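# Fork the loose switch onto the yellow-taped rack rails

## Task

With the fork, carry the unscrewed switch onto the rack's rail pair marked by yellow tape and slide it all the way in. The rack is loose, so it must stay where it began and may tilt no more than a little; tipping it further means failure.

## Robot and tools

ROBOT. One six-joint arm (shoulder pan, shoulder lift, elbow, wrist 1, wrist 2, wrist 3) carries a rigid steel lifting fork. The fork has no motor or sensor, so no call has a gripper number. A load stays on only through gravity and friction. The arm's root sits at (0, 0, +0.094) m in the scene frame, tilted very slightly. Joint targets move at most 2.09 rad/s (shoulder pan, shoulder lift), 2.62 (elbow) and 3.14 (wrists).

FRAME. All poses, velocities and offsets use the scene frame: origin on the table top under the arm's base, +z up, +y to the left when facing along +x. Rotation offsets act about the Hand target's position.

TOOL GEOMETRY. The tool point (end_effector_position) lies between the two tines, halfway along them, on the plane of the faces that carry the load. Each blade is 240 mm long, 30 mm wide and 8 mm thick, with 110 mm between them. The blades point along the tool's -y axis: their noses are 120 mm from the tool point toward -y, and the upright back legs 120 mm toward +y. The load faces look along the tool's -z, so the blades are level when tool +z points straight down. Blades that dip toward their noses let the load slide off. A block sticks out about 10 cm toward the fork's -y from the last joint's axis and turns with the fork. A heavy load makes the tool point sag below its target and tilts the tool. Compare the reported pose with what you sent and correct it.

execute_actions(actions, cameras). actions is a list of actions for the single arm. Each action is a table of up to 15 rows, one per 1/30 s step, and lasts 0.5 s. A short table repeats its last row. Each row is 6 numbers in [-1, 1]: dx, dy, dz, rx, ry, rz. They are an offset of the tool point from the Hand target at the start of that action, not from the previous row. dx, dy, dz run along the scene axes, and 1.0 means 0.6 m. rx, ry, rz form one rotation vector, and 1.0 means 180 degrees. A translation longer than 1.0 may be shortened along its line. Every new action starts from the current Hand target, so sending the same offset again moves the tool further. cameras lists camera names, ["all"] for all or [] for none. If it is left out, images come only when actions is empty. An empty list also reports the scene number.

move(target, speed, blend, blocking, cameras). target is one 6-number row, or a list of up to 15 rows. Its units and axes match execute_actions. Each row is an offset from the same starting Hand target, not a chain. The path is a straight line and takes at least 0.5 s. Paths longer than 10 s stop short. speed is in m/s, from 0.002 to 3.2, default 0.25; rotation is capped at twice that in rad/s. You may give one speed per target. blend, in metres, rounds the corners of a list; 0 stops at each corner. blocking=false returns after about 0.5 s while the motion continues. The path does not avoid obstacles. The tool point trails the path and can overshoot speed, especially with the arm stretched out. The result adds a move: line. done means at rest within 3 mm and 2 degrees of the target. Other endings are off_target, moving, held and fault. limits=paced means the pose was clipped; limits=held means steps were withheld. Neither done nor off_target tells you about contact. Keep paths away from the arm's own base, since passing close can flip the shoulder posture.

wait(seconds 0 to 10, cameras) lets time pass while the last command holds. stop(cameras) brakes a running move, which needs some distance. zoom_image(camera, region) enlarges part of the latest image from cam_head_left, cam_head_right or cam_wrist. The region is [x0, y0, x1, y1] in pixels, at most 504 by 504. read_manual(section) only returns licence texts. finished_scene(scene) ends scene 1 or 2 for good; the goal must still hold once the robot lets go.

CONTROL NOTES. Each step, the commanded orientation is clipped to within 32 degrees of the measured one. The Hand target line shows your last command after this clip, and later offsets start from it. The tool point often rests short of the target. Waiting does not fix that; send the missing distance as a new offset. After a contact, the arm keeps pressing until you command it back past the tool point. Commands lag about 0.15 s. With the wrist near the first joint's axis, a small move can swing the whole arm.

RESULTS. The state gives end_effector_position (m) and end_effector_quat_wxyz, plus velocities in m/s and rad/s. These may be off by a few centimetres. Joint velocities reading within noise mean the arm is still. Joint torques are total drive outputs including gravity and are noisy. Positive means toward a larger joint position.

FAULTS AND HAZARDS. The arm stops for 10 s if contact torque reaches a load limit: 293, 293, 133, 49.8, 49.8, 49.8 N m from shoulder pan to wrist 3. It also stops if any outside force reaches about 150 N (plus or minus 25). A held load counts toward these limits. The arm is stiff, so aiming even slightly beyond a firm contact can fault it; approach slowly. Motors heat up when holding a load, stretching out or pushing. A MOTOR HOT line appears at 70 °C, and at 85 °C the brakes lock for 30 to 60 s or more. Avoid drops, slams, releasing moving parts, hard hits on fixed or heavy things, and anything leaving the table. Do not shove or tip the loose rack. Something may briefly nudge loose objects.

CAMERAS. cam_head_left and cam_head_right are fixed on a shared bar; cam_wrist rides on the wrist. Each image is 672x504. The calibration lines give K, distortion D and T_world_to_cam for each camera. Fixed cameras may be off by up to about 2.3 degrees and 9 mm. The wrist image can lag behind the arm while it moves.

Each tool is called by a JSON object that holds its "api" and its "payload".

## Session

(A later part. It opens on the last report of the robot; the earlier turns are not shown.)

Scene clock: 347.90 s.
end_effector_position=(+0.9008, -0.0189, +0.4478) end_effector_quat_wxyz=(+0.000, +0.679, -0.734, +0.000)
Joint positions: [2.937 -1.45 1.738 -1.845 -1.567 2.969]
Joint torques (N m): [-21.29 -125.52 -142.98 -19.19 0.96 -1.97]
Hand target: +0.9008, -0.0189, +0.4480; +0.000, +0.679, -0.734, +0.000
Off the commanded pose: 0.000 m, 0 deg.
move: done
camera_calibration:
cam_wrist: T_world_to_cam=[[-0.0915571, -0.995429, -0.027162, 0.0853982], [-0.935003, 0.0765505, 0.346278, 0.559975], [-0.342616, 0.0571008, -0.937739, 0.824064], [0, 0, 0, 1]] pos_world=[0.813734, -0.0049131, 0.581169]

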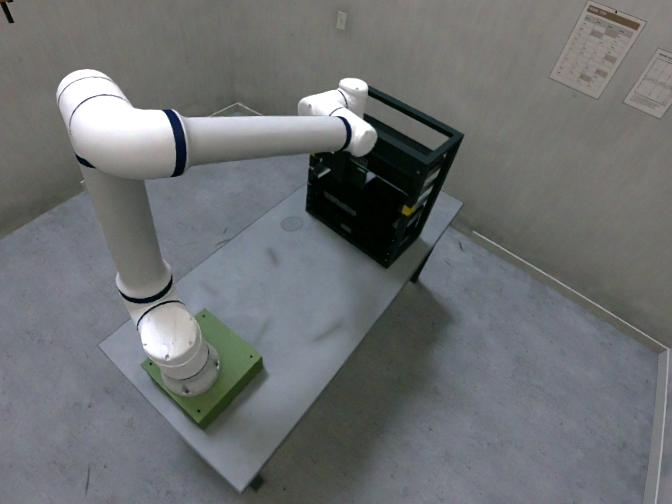

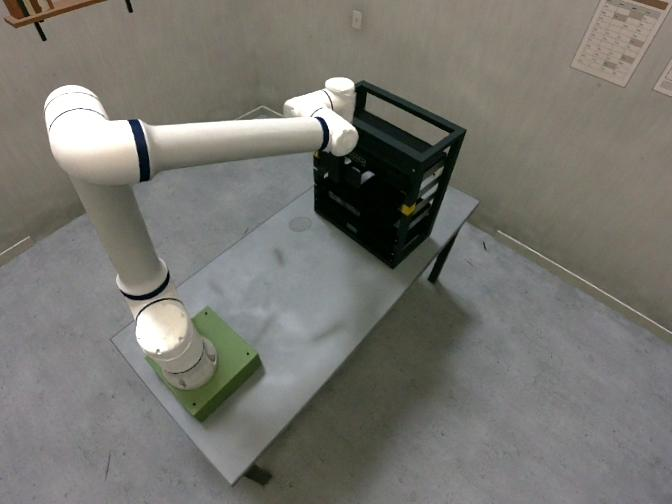

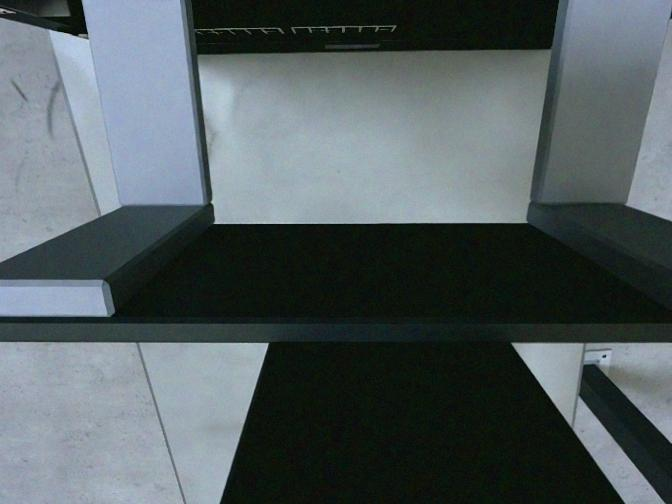

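{"api": "move", "payload": {"target": [[0, 0, 0.0083, 0, 0, 0], [-0.0997, 0.0079, 0.0083, 0, 0, 0]], "speed": [0.03, 0.08], "cameras": ["all"]}}

{"api": "zoom_image", "payload": {"camera": "cam_head_left", "region": [310, 100, 450, 225]}}

{"api": "zoom_image", "payload": {"camera": "cam_head_right", "region": [310, 100, 450, 225]}}

{"api": "zoom_image", "payload": {"camera": "cam_wrist", "region": [0, 0, 504, 240]}}

Scene clock: 385.67 s.
end_effector_position=(+0.8412, -0.0142, +0.4529) end_effector_quat_wxyz=(+0.000, +0.679, -0.734, +0.000)
Joint positions: [2.922 -1.551 1.836 -1.842 -1.567 2.954]
Joint torques (N m): [-22.34 -113.23 -119 -24.09 0.89 -2.17]
Hand target: +0.8410, -0.0141, +0.4529; +0.000, +0.679, -0.734, +0.000
Off the commanded pose: 0.000 m, 0 deg.
move: done
camera_calibration:
cam_wrist: T_world_to_cam=[[-0.0915571, -0.995429, -0.027162, 0.0847585], [-0.935003, 0.0765505, 0.346278, 0.502122], [-0.342616, 0.0571008, -0.937739, 0.808158], [0, 0, 0, 1]] pos_world=[0.754134, -0.000213098, 0.586269]

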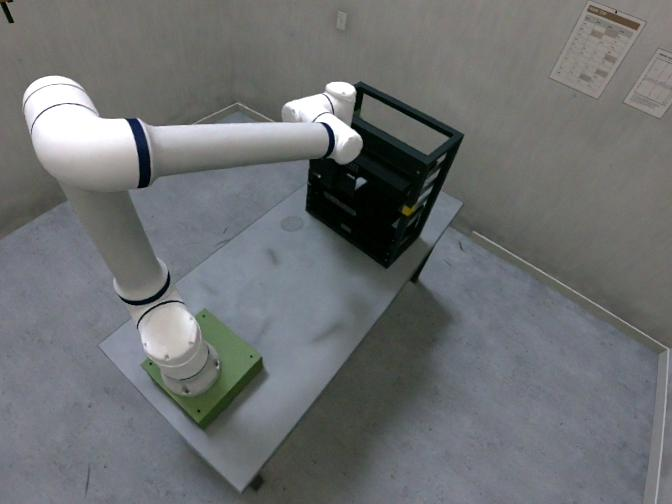

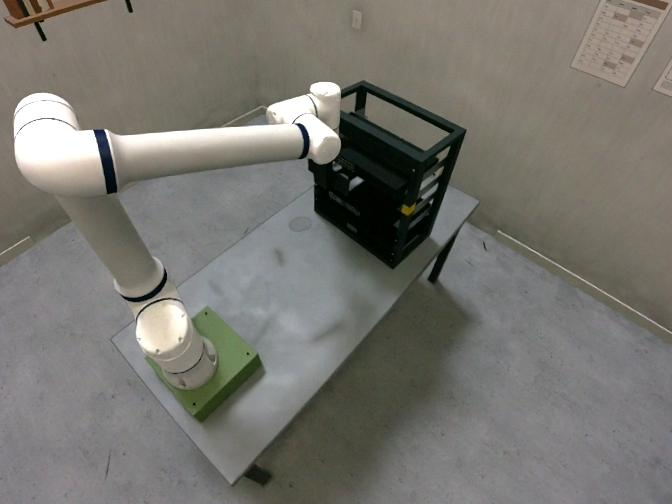

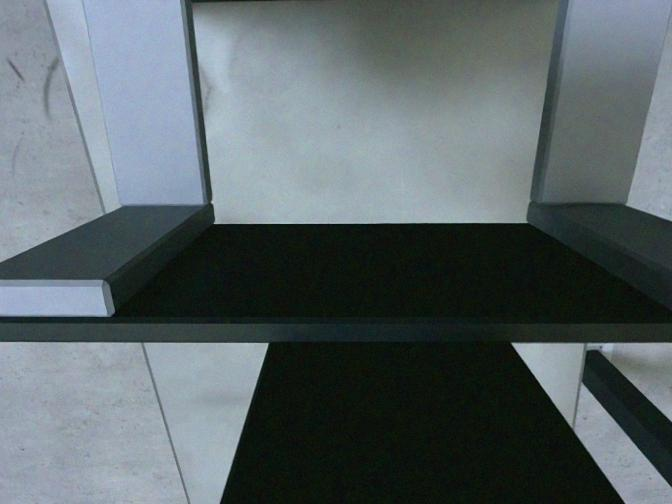

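Scaled by 3.600.

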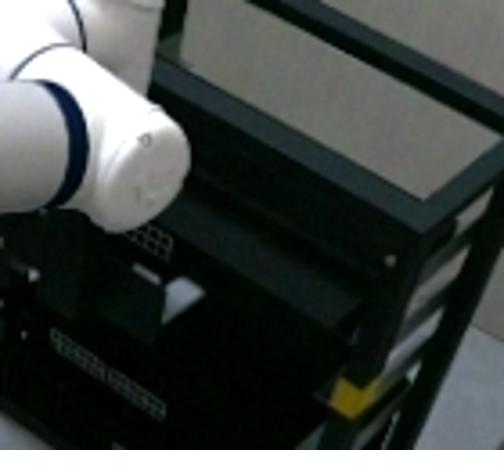

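Scaled by 3.600.

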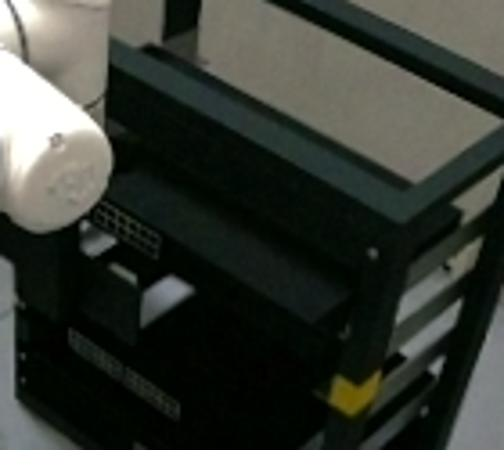

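Scaled by 1.000.

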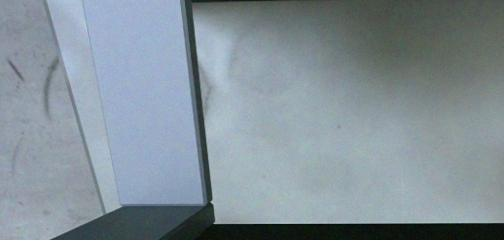

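{"api": "move", "payload": {"target": [-0.0997, 0.0079, 0, 0, 0, 0], "speed": 0.08, "cameras": ["cam_head_left", "cam_head_right"]}}

{"api": "zoom_image", "payload": {"camera": "cam_head_left", "region": [300, 100, 440, 225]}}

{"api": "zoom_image", "payload": {"camera": "cam_head_right", "region": [300, 100, 440, 225]}}

Scene clock: 399.53 s.
end_effector_position=(+0.7814, -0.0094, +0.4529) end_effector_quat_wxyz=(+0.000, +0.679, -0.734, +0.000)
Joint positions: [2.904 -1.653 1.933 -1.837 -1.567 2.936]
Joint torques (N m): [-22.12 -98.95 -118.39 -18.9 1.15 -2.14]
Hand target: +0.7812, -0.0094, +0.4529; +0.000, +0.679, -0.734, +0.000
Off the commanded pose: 0.000 m, 0 deg.
move: done
Images, in order (width x height): cam_head_left 672x504, cam_head_right 672x504.

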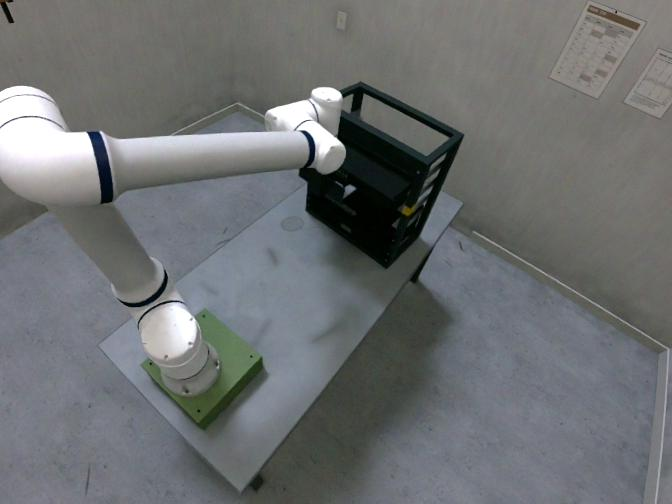

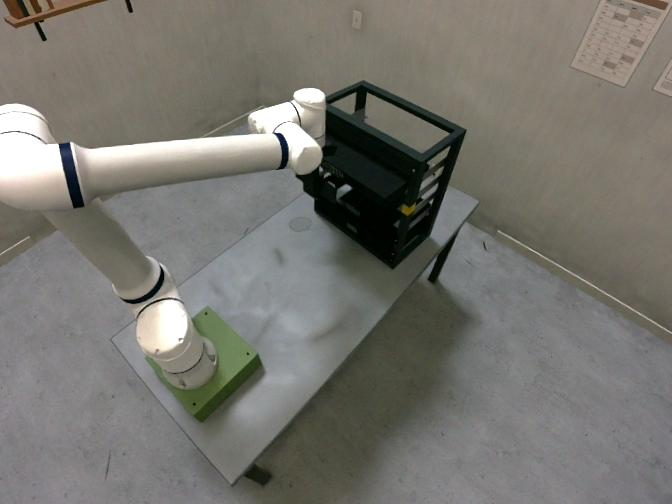

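Scaled by 3.600.

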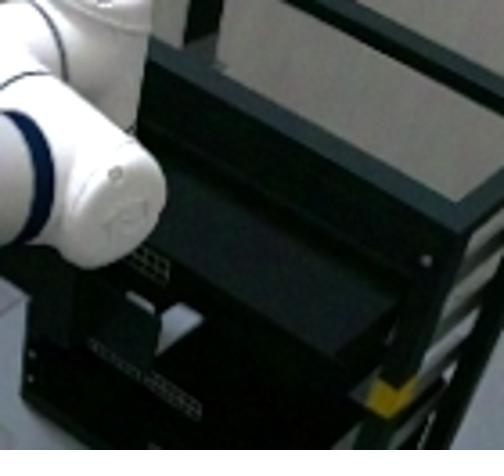

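Scaled by 3.600.

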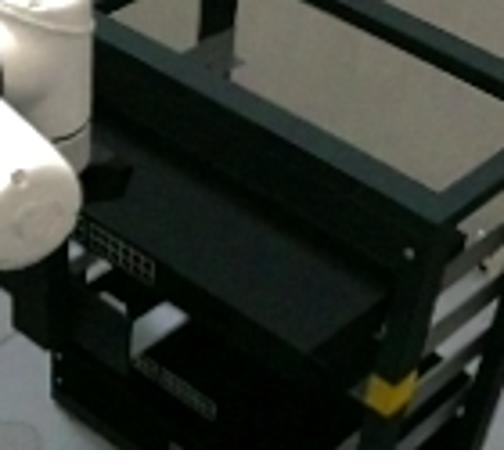

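{"api": "move", "payload": {"target": [-0.1993, 0.0159, 0, 0, 0, 0], "speed": 0.12, "cameras": ["cam_head_left", "cam_head_right"]}}

{"api": "zoom_image", "payload": {"camera": "cam_head_left", "region": [290, 110, 430, 235]}}

{"api": "zoom_image", "payload": {"camera": "cam_head_right", "region": [290, 110, 430, 235]}}

Scene clock: 414.07 s.
end_effector_position=(+0.6618, +0.0001, +0.4529) end_effector_quat_wxyz=(+0.000, +0.679, -0.734, +0.000)
Joint positions: [2.855 -1.874 2.104 -1.787 -1.568 2.887]
Joint torques (N m): [-20.83 -71.37 -119.29 -18.65 2.92 -2.26]
Hand target: +0.6616, +0.0001, +0.4529; +0.000, +0.679, -0.734, +0.000
Off the commanded pose: 0.000 m, 0 deg.
move: done
Images, in order (width x height): cam_head_left 672x504, cam_head_right 672x504.

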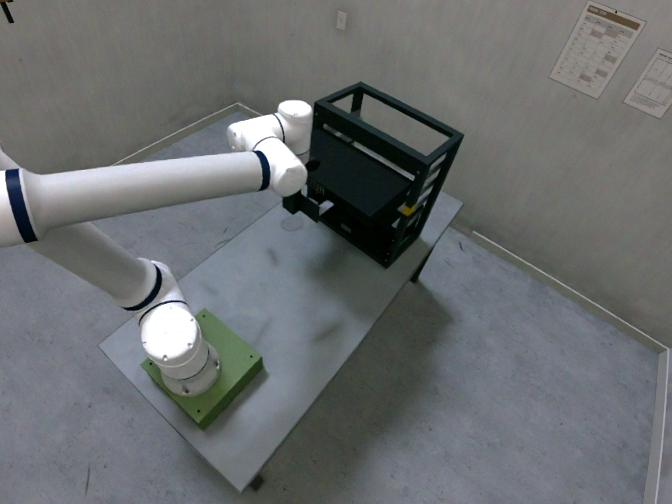

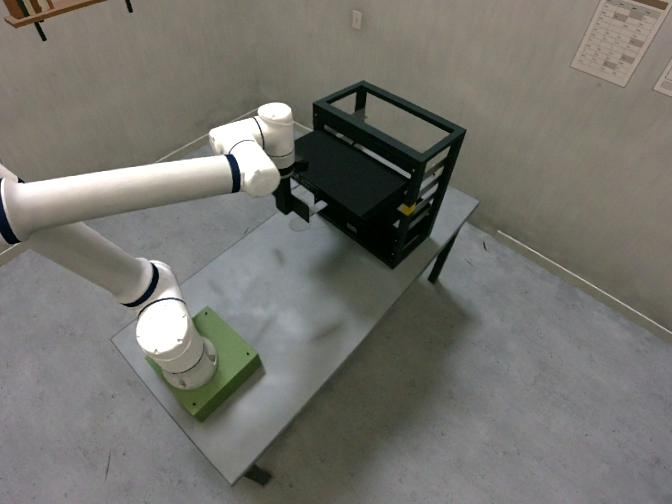

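Scaled by 3.600.

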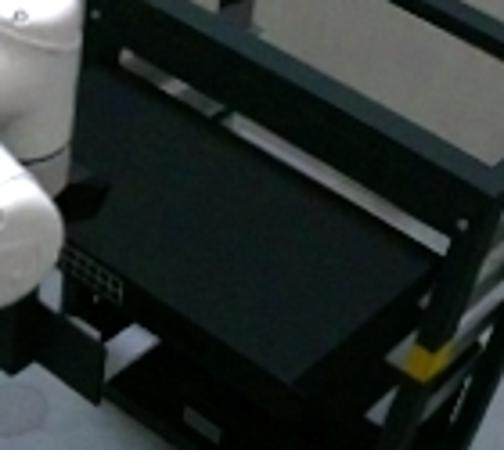

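Scaled by 3.600.

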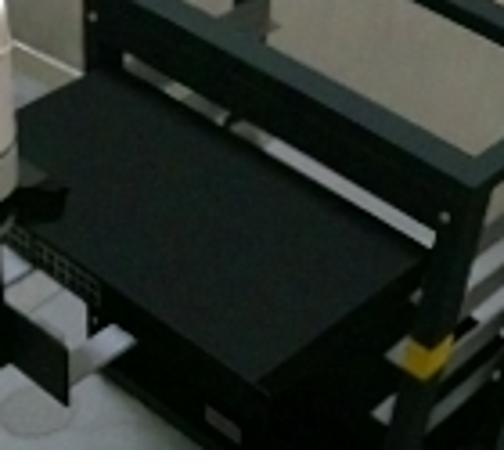

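{"api": "move", "payload": {"target": [[-0.0665, 0.0053, 0, 0, 0, 0], [-0.0665, 0.0053, -0.1493, 0, 0, 0]], "speed": [0.12, 0.12], "blend": [0.01, 0], "cameras": ["all"]}}

{"api": "zoom_image", "payload": {"camera": "cam_head_left", "region": [290, 110, 430, 235]}}

{"api": "zoom_image", "payload": {"camera": "cam_head_right", "region": [290, 110, 430, 235]}}

Scene clock: 424.10 s.
end_effector_position=(+0.6217, +0.0033, +0.3635) end_effector_quat_wxyz=(+0.000, +0.679, -0.734, +0.000)
Joint positions: [2.832 -1.904 2.287 -1.939 -1.568 2.865]
Joint torques (N m): [9.2 -35.11 -115.52 -23.99 3.66 3.33]
Hand target: +0.6217, +0.0033, +0.3634; +0.000, +0.679, -0.734, +0.000
Off the commanded pose: 0.000 m, 0 deg.
move: done
camera_calibration:
cam_wrist: T_world_to_cam=[[-0.0916506, -0.995422, -0.0271285, 0.079587], [-0.934995, 0.0766497, 0.34628, 0.326507], [-0.342615, 0.0571017, -0.937739, 0.648126], [0, 0, 0, 1]] pos_world=[0.534634, 0.0171869, 0.496869]

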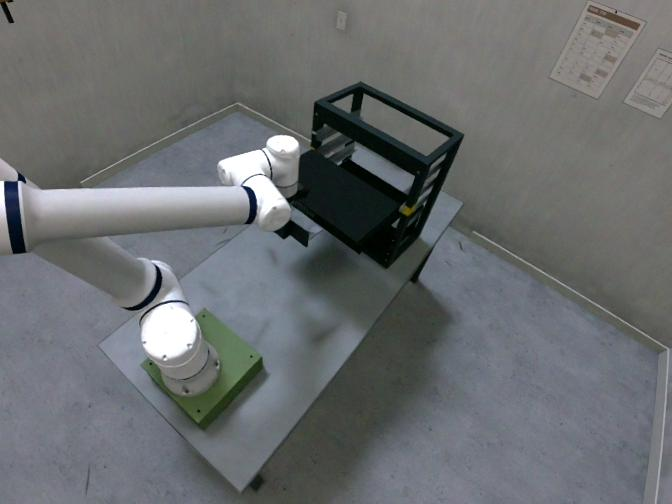

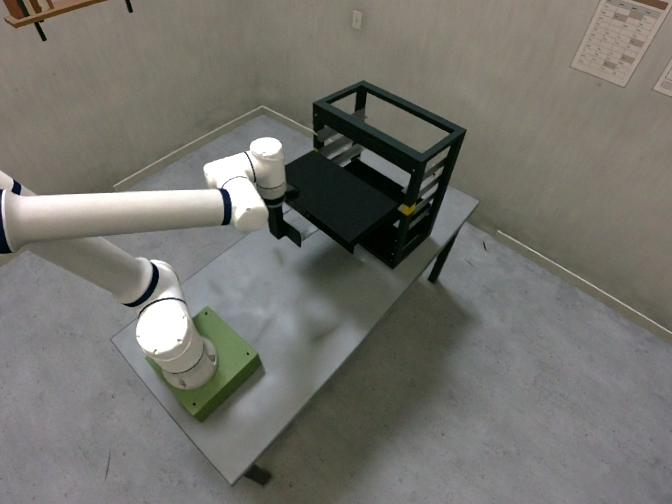

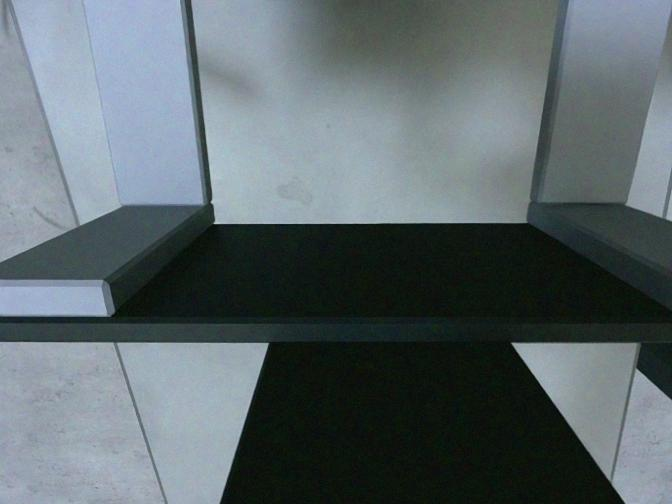

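Scaled by 3.600.

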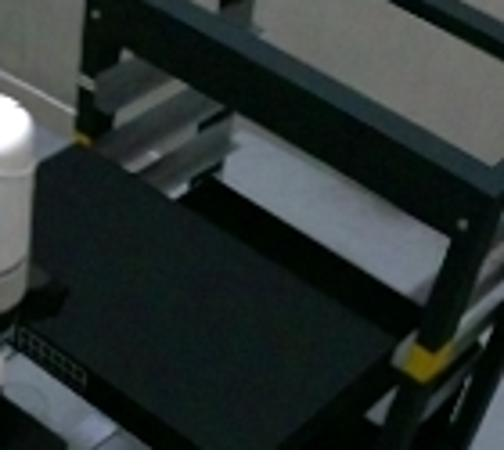

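Scaled by 3.600.

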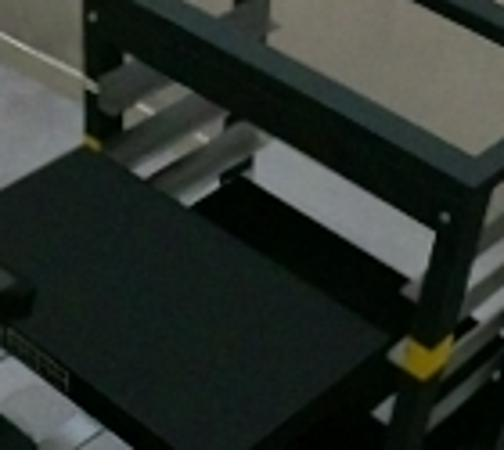

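{"api": "move", "payload": {"target": [0.1163, -0.0093, 0, 0, 0, 0], "speed": 0.1, "cameras": ["cam_head_left", "cam_head_right"]}}

{"api": "zoom_image", "payload": {"camera": "cam_head_left", "region": [370, 160, 440, 230]}}

{"api": "zoom_image", "payload": {"camera": "cam_head_right", "region": [300, 100, 440, 230]}}

{"api": "zoom_image", "payload": {"camera": "cam_head_left", "region": [300, 110, 370, 180]}}

Scene clock: 449.60 s.
end_effector_position=(+0.6913, -0.0022, +0.3634) end_effector_quat_wxyz=(+0.000, +0.679, -0.734, +0.000)
Joint positions: [2.869 -1.762 2.19 -1.984 -1.568 2.902]
Joint torques (N m): [9.34 -53.82 -138.38 -24.13 1.27 3.22]
Hand target: +0.6915, -0.0023, +0.3634; +0.000, +0.679, -0.734, +0.000
Off the commanded pose: 0.000 m, 0 deg.
move: done
Images, in order (width x height): cam_head_left 672x504, cam_head_right 672x504.

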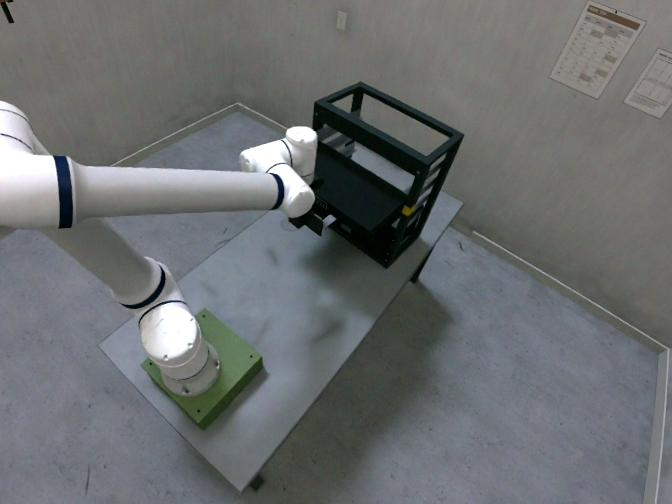

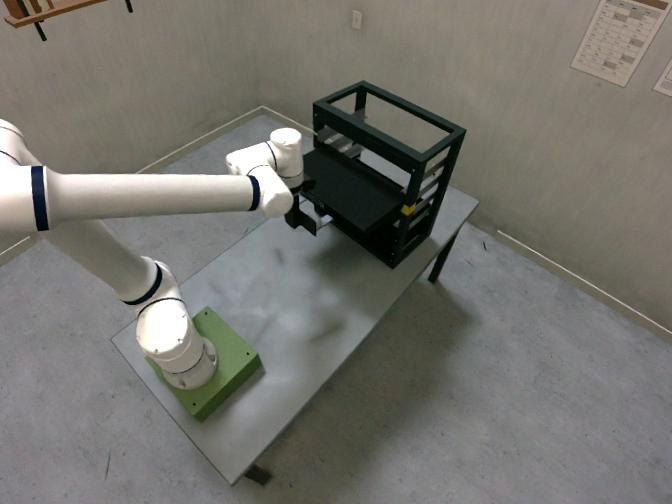

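Scaled by 7.200.

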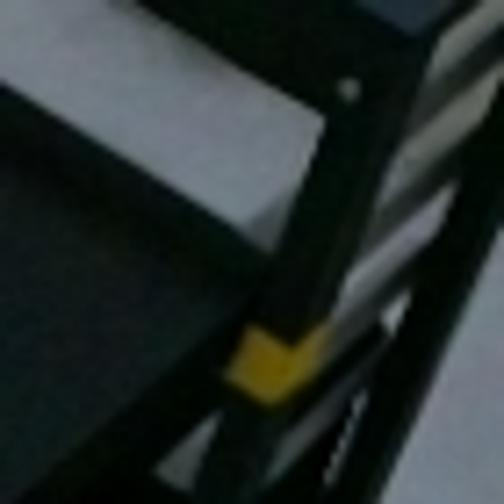

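Scaled by 3.600.

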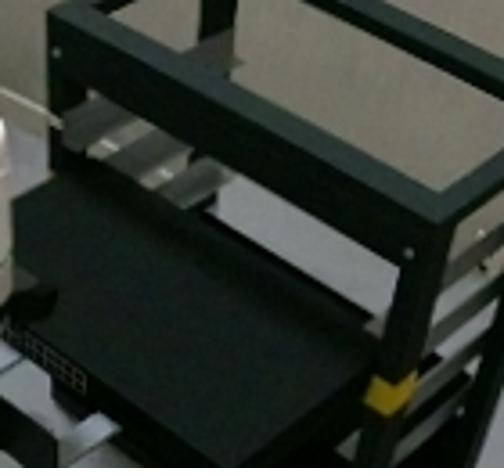

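Scaled by 7.200.

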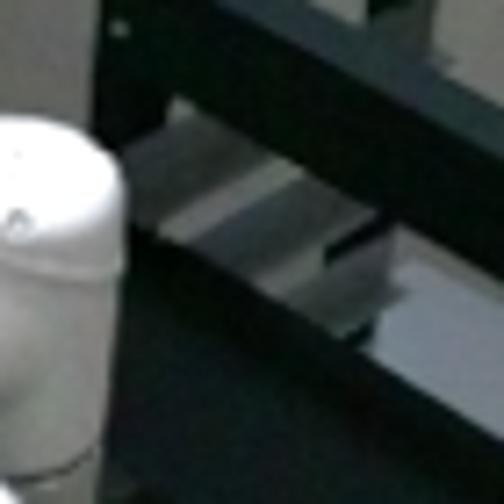

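{"api": "move", "payload": {"target": [0.3406, -0.0271, 0, 0, 0, 0], "speed": 0.12, "cameras": ["all"]}}

{"api": "zoom_image", "payload": {"camera": "cam_head_left", "region": [330, 140, 440, 230]}}

{"api": "zoom_image", "payload": {"camera": "cam_head_right", "region": [300, 100, 440, 230]}}

Scene clock: 456.07 s.
end_effector_position=(+0.8956, -0.0185, +0.3634) end_effector_quat_wxyz=(+0.000, +0.679, -0.734, +0.000)
Joint positions: [2.936 -1.41 1.85 -1.996 -1.567 2.968]
Joint torques (N m): [8.97 -98.65 -138.29 -19.15 0.55 3.5]
Hand target: +0.8958, -0.0185, +0.3634; +0.000, +0.679, -0.734, +0.000
Off the commanded pose: 0.000 m, 0 deg.
move: done
camera_calibration:
cam_wrist: T_world_to_cam=[[-0.0915903, -0.995424, -0.0272557, 0.0829989], [-0.935001, 0.0765491, 0.346285, 0.584344], [-0.342614, 0.0572005, -0.937733, 0.743022], [0, 0, 0, 1]] pos_world=[0.808534, -0.00461325, 0.496669]

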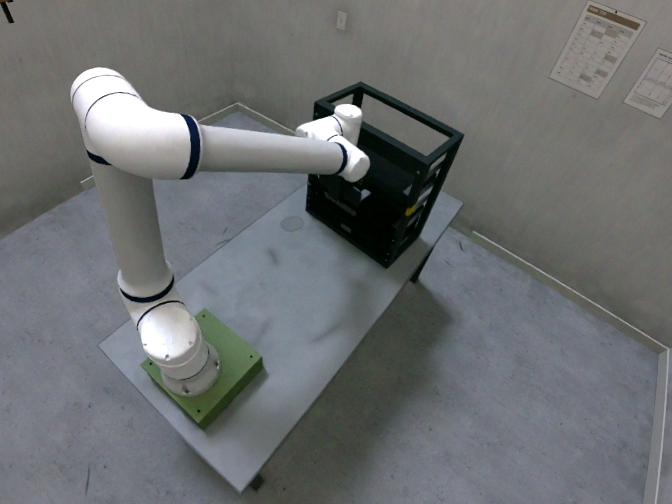

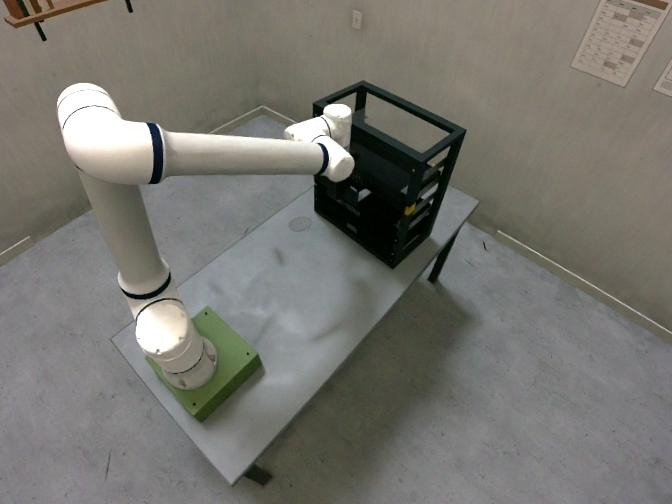

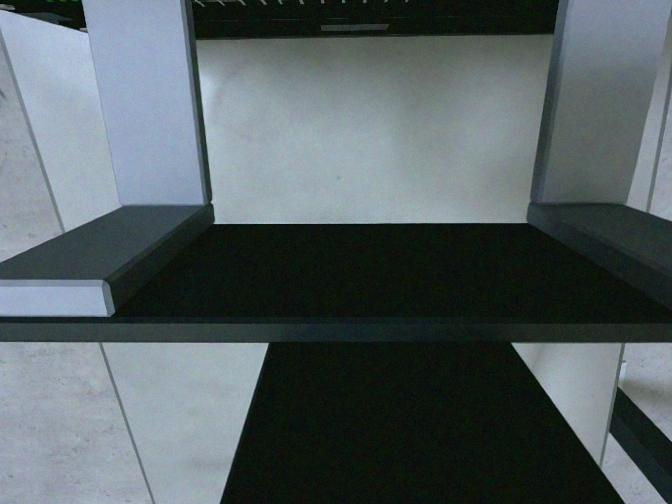

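Scaled by 4.582.

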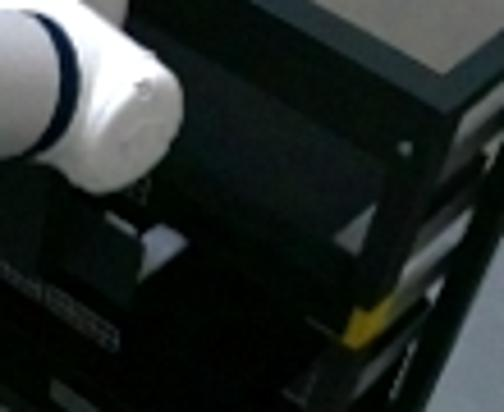

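Scaled by 3.600.

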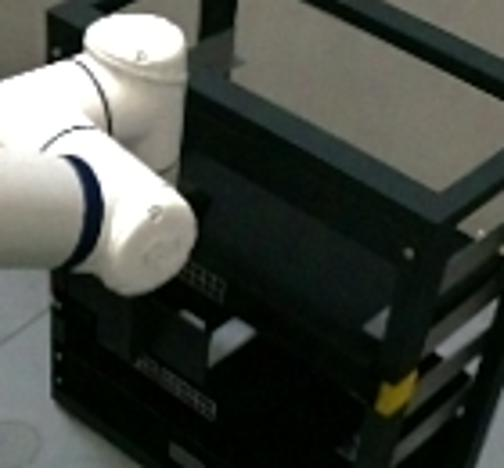

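{"api": "move", "payload": {"target": [[0, 0, -0.014, 0, 0, 0], [0, 0, -0.0373, 0, 0, 0]], "speed": [0.05, 0.015], "blend": [0.002, 0], "cameras": ["all"]}}

{"api": "zoom_image", "payload": {"camera": "cam_head_left", "region": [330, 140, 440, 230]}}

{"api": "zoom_image", "payload": {"camera": "cam_head_right", "region": [300, 100, 440, 230]}}

Scene clock: 462.10 s.
end_effector_position=(+0.8958, -0.0185, +0.3412) end_effector_quat_wxyz=(+0.000, +0.679, -0.734, +0.000)
Joint positions: [2.936 -1.393 1.873 -2.036 -1.567 2.969]
Joint torques (N m): [10.48 -62.46 -69.42 -10.24 0.89 3.11]
Hand target: +0.8958, -0.0185, +0.3410; +0.000, +0.679, -0.734, +0.000
Off the commanded pose: 0.000 m, 0 deg.
move: done
camera_calibration:
cam_wrist: T_world_to_cam=[[-0.0915571, -0.995429, -0.027162, 0.0823409], [-0.935003, 0.0765505, 0.346278, 0.592224], [-0.342616, 0.0571008, -0.937739, 0.722277], [0, 0, 0, 1]] pos_world=[0.808734, -0.0046131, 0.474469]

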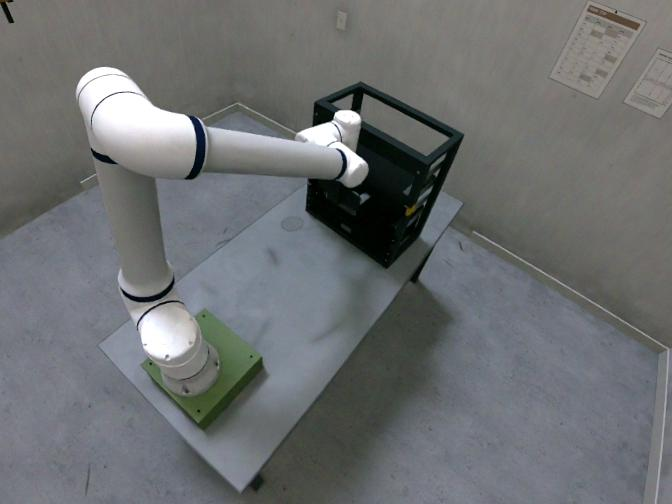

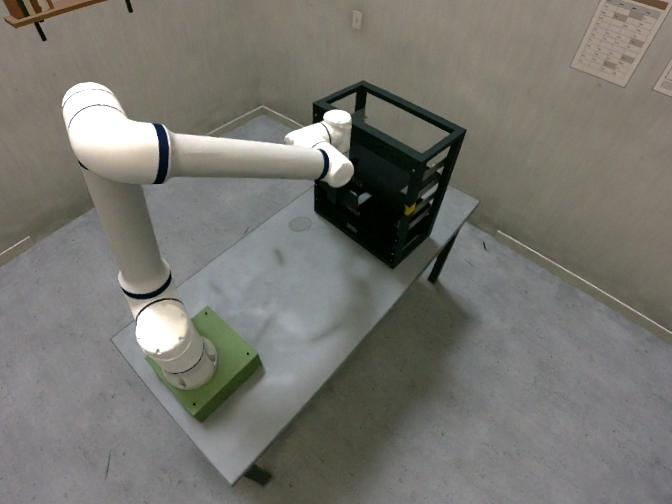

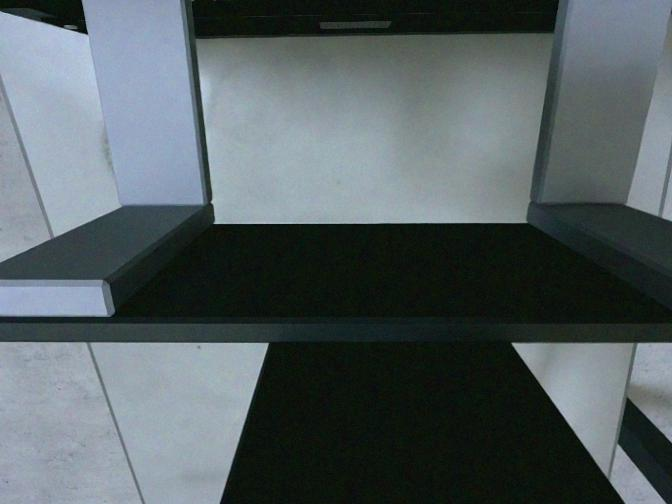

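Scaled by 4.582.

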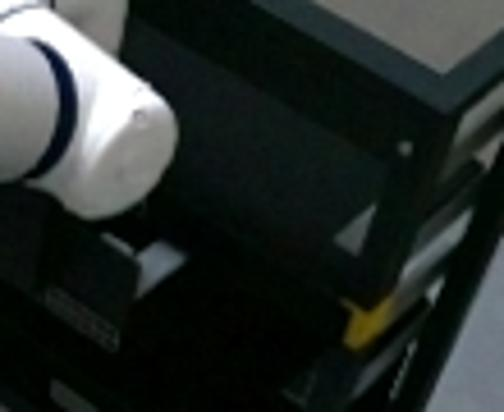

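Scaled by 3.600.

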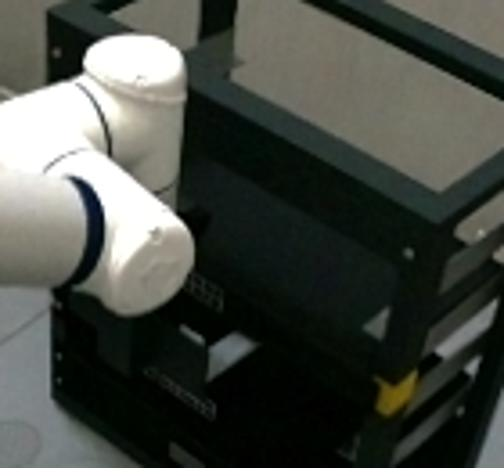

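{"api": "move", "payload": {"target": [[-0.3074, 0.0244, 0, 0, 0, 0], [-0.3074, 0.0244, 0.06, 0, 0, 0]], "speed": [0.2, 0.15], "blend": [0.005, 0], "cameras": ["all"]}}

{"api": "zoom_image", "payload": {"camera": "cam_head_left", "region": [300, 100, 440, 230]}}

{"api": "zoom_image", "payload": {"camera": "cam_head_right", "region": [300, 100, 440, 230]}}

Scene clock: 475.70 s.
end_effector_position=(+0.7114, -0.0039, +0.3768) end_effector_quat_wxyz=(+0.000, +0.679, -0.734, +0.000)
Joint positions: [2.878 -1.734 2.143 -1.965 -1.568 2.91]
Joint torques (N m): [-22.95 -55.41 -96.19 -5.48 2.21 -2.2]
Hand target: +0.7114, -0.0039, +0.3770; +0.000, +0.679, -0.734, +0.000
Off the commanded pose: 0.000 m, 0 deg.
move: done
camera_calibration:
cam_wrist: T_world_to_cam=[[-0.0915571, -0.995429, -0.027162, 0.0810603], [-0.935003, 0.0765505, 0.346278, 0.406322], [-0.342616, 0.0571008, -0.937739, 0.691736], [0, 0, 0, 1]] pos_world=[0.624334, 0.0100869, 0.510169]

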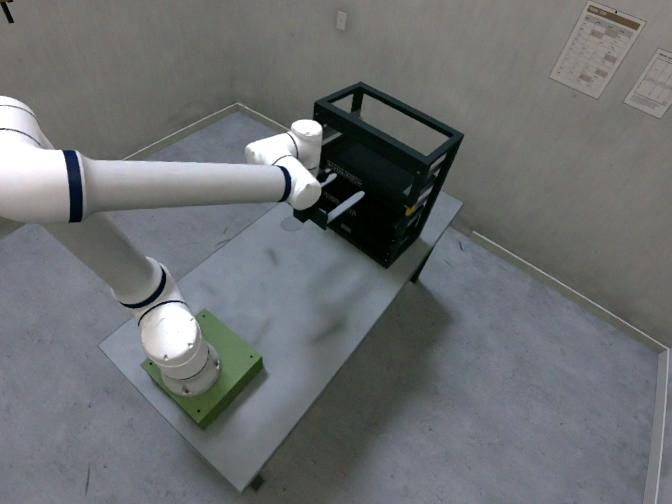

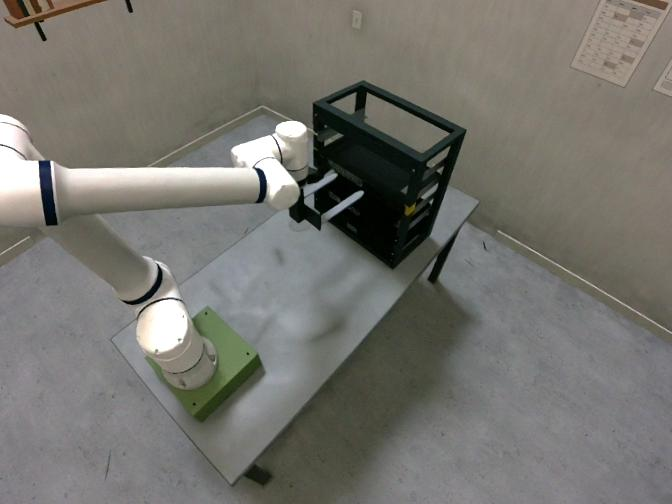

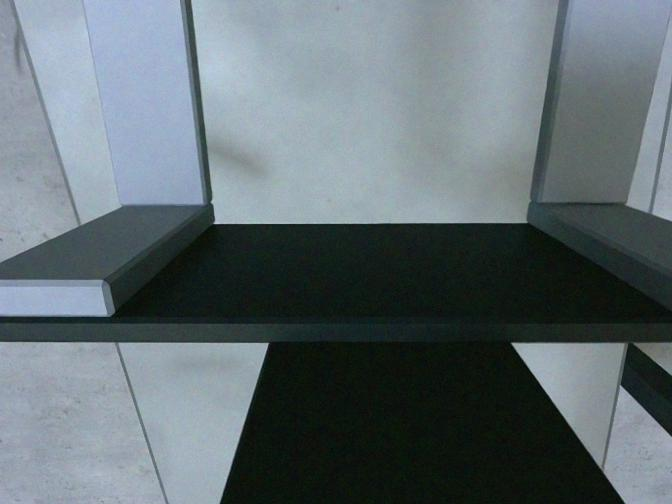

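Scaled by 3.600.

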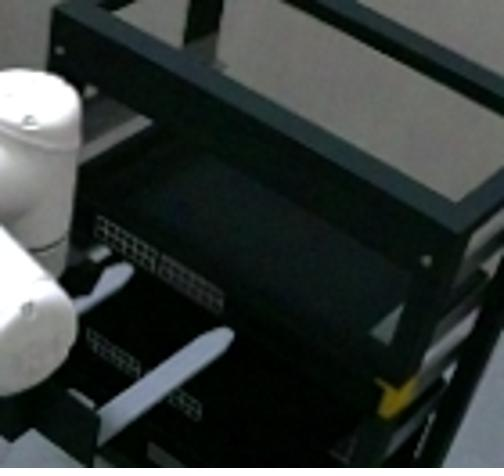

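Scaled by 3.600.

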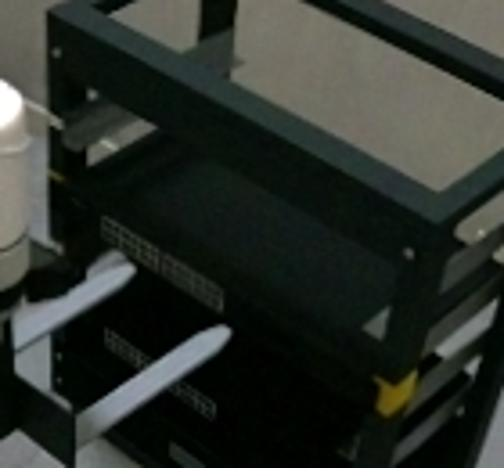

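{"api": "move", "payload": {"target": [0.0415, -0.0033, 0, 0, 0, 0], "speed": 0.1}}

{"api": "move", "payload": {"target": [0.0083, -0.00066, 0, 0, 0, 0], "speed": 0.02}}

{"api": "move", "payload": {"target": [0.0083, -0.00066, 0, 0, 0, 0], "speed": 0.02}}

{"api": "move", "payload": {"target": [0.005, -0.0004, 0, 0, 0, 0], "speed": 0.02, "cameras": ["cam_head_left", "cam_head_right"]}}

{"api": "zoom_image", "payload": {"camera": "cam_head_left", "region": [300, 100, 440, 230]}}

{"api": "zoom_image", "payload": {"camera": "cam_head_right", "region": [300, 100, 440, 230]}}

Scene clock: 489.33 s.
end_effector_position=(+0.7361, -0.0058, +0.3770) end_effector_quat_wxyz=(+0.000, +0.679, -0.734, +0.000)
Joint positions: [2.888 -1.689 2.105 -1.973 -1.568 2.92]
Joint torques (N m): [9.7 -33.77 -96.39 -10.13 1.5 3.21]
Hand target: +0.7363, -0.0059, +0.3770; +0.000, +0.679, -0.734, +0.000
Off the commanded pose: 0.000 m, 0 deg.
move: done

Scene clock: 490.07 s.
end_effector_position=(+0.7411, -0.0063, +0.3770) end_effector_quat_wxyz=(+0.000, +0.679, -0.734, +0.000)
Joint positions: [2.89 -1.68 2.097 -1.974 -1.568 2.922]
Joint torques (N m): [8.84 -34.41 -96.04 -10.37 1.84 3.3]
Hand target: +0.7413, -0.0063, +0.3770; +0.000, +0.679, -0.734, +0.000
Off the commanded pose: 0.000 m, 0 deg.
move: done

Scene clock: 490.80 s.
end_effector_position=(+0.7461, -0.0067, +0.3770) end_effector_quat_wxyz=(+0.000, +0.679, -0.734, +0.000)
Joint positions: [2.892 -1.671 2.09 -1.975 -1.568 2.924]
Joint torques (N m): [7.45 -36.15 -110.55 -16.56 1.84 4.35]
Hand target: +0.7463, -0.0067, +0.3770; +0.000, +0.679, -0.734, +0.000
Off the commanded pose: 0.000 m, 0 deg.
move: done

Scene clock: 491.50 s.
end_effector_position=(+0.7491, -0.0069, +0.3770) end_effector_quat_wxyz=(+0.000, +0.679, -0.734, +0.000)
Joint positions: [2.893 -1.665 2.085 -1.976 -1.568 2.925]
Joint torques (N m): [10.04 -33.42 -109.83 -16.8 1.78 3.38]
Hand target: +0.7493, -0.0069, +0.3770; +0.000, +0.679, -0.734, +0.000
Off the commanded pose: 0.000 m, 0 deg.
move: done
Images, in order (width x height): cam_head_left 672x504, cam_head_right 672x504.

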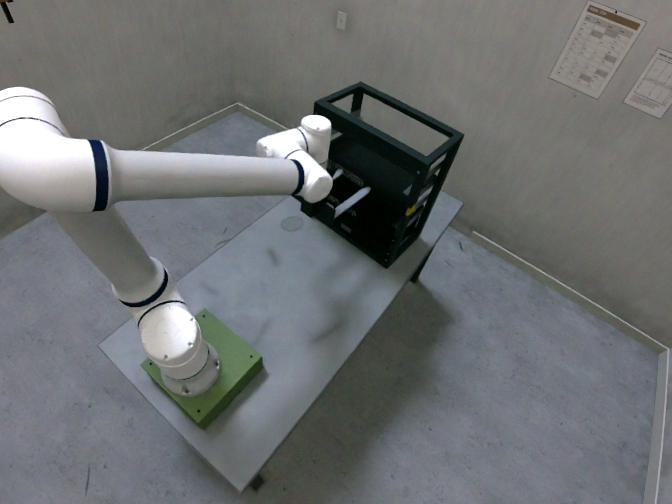

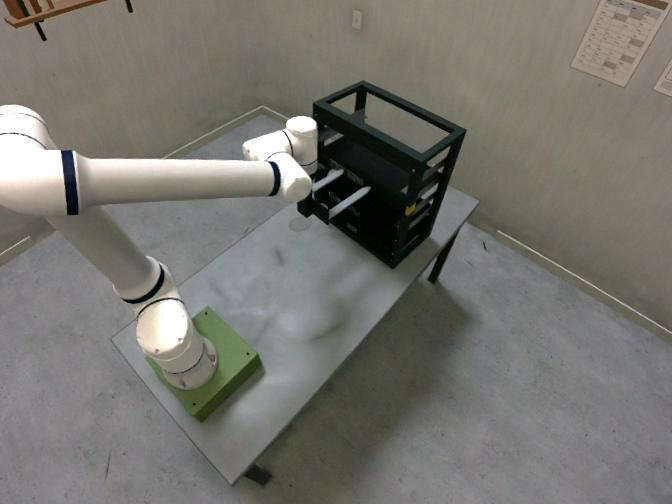

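Scaled by 3.600.

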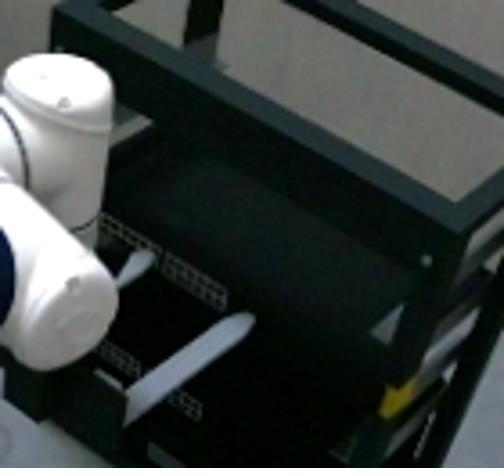

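Scaled by 3.600.

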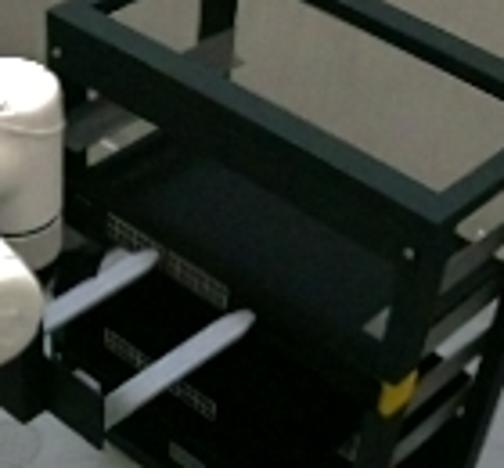

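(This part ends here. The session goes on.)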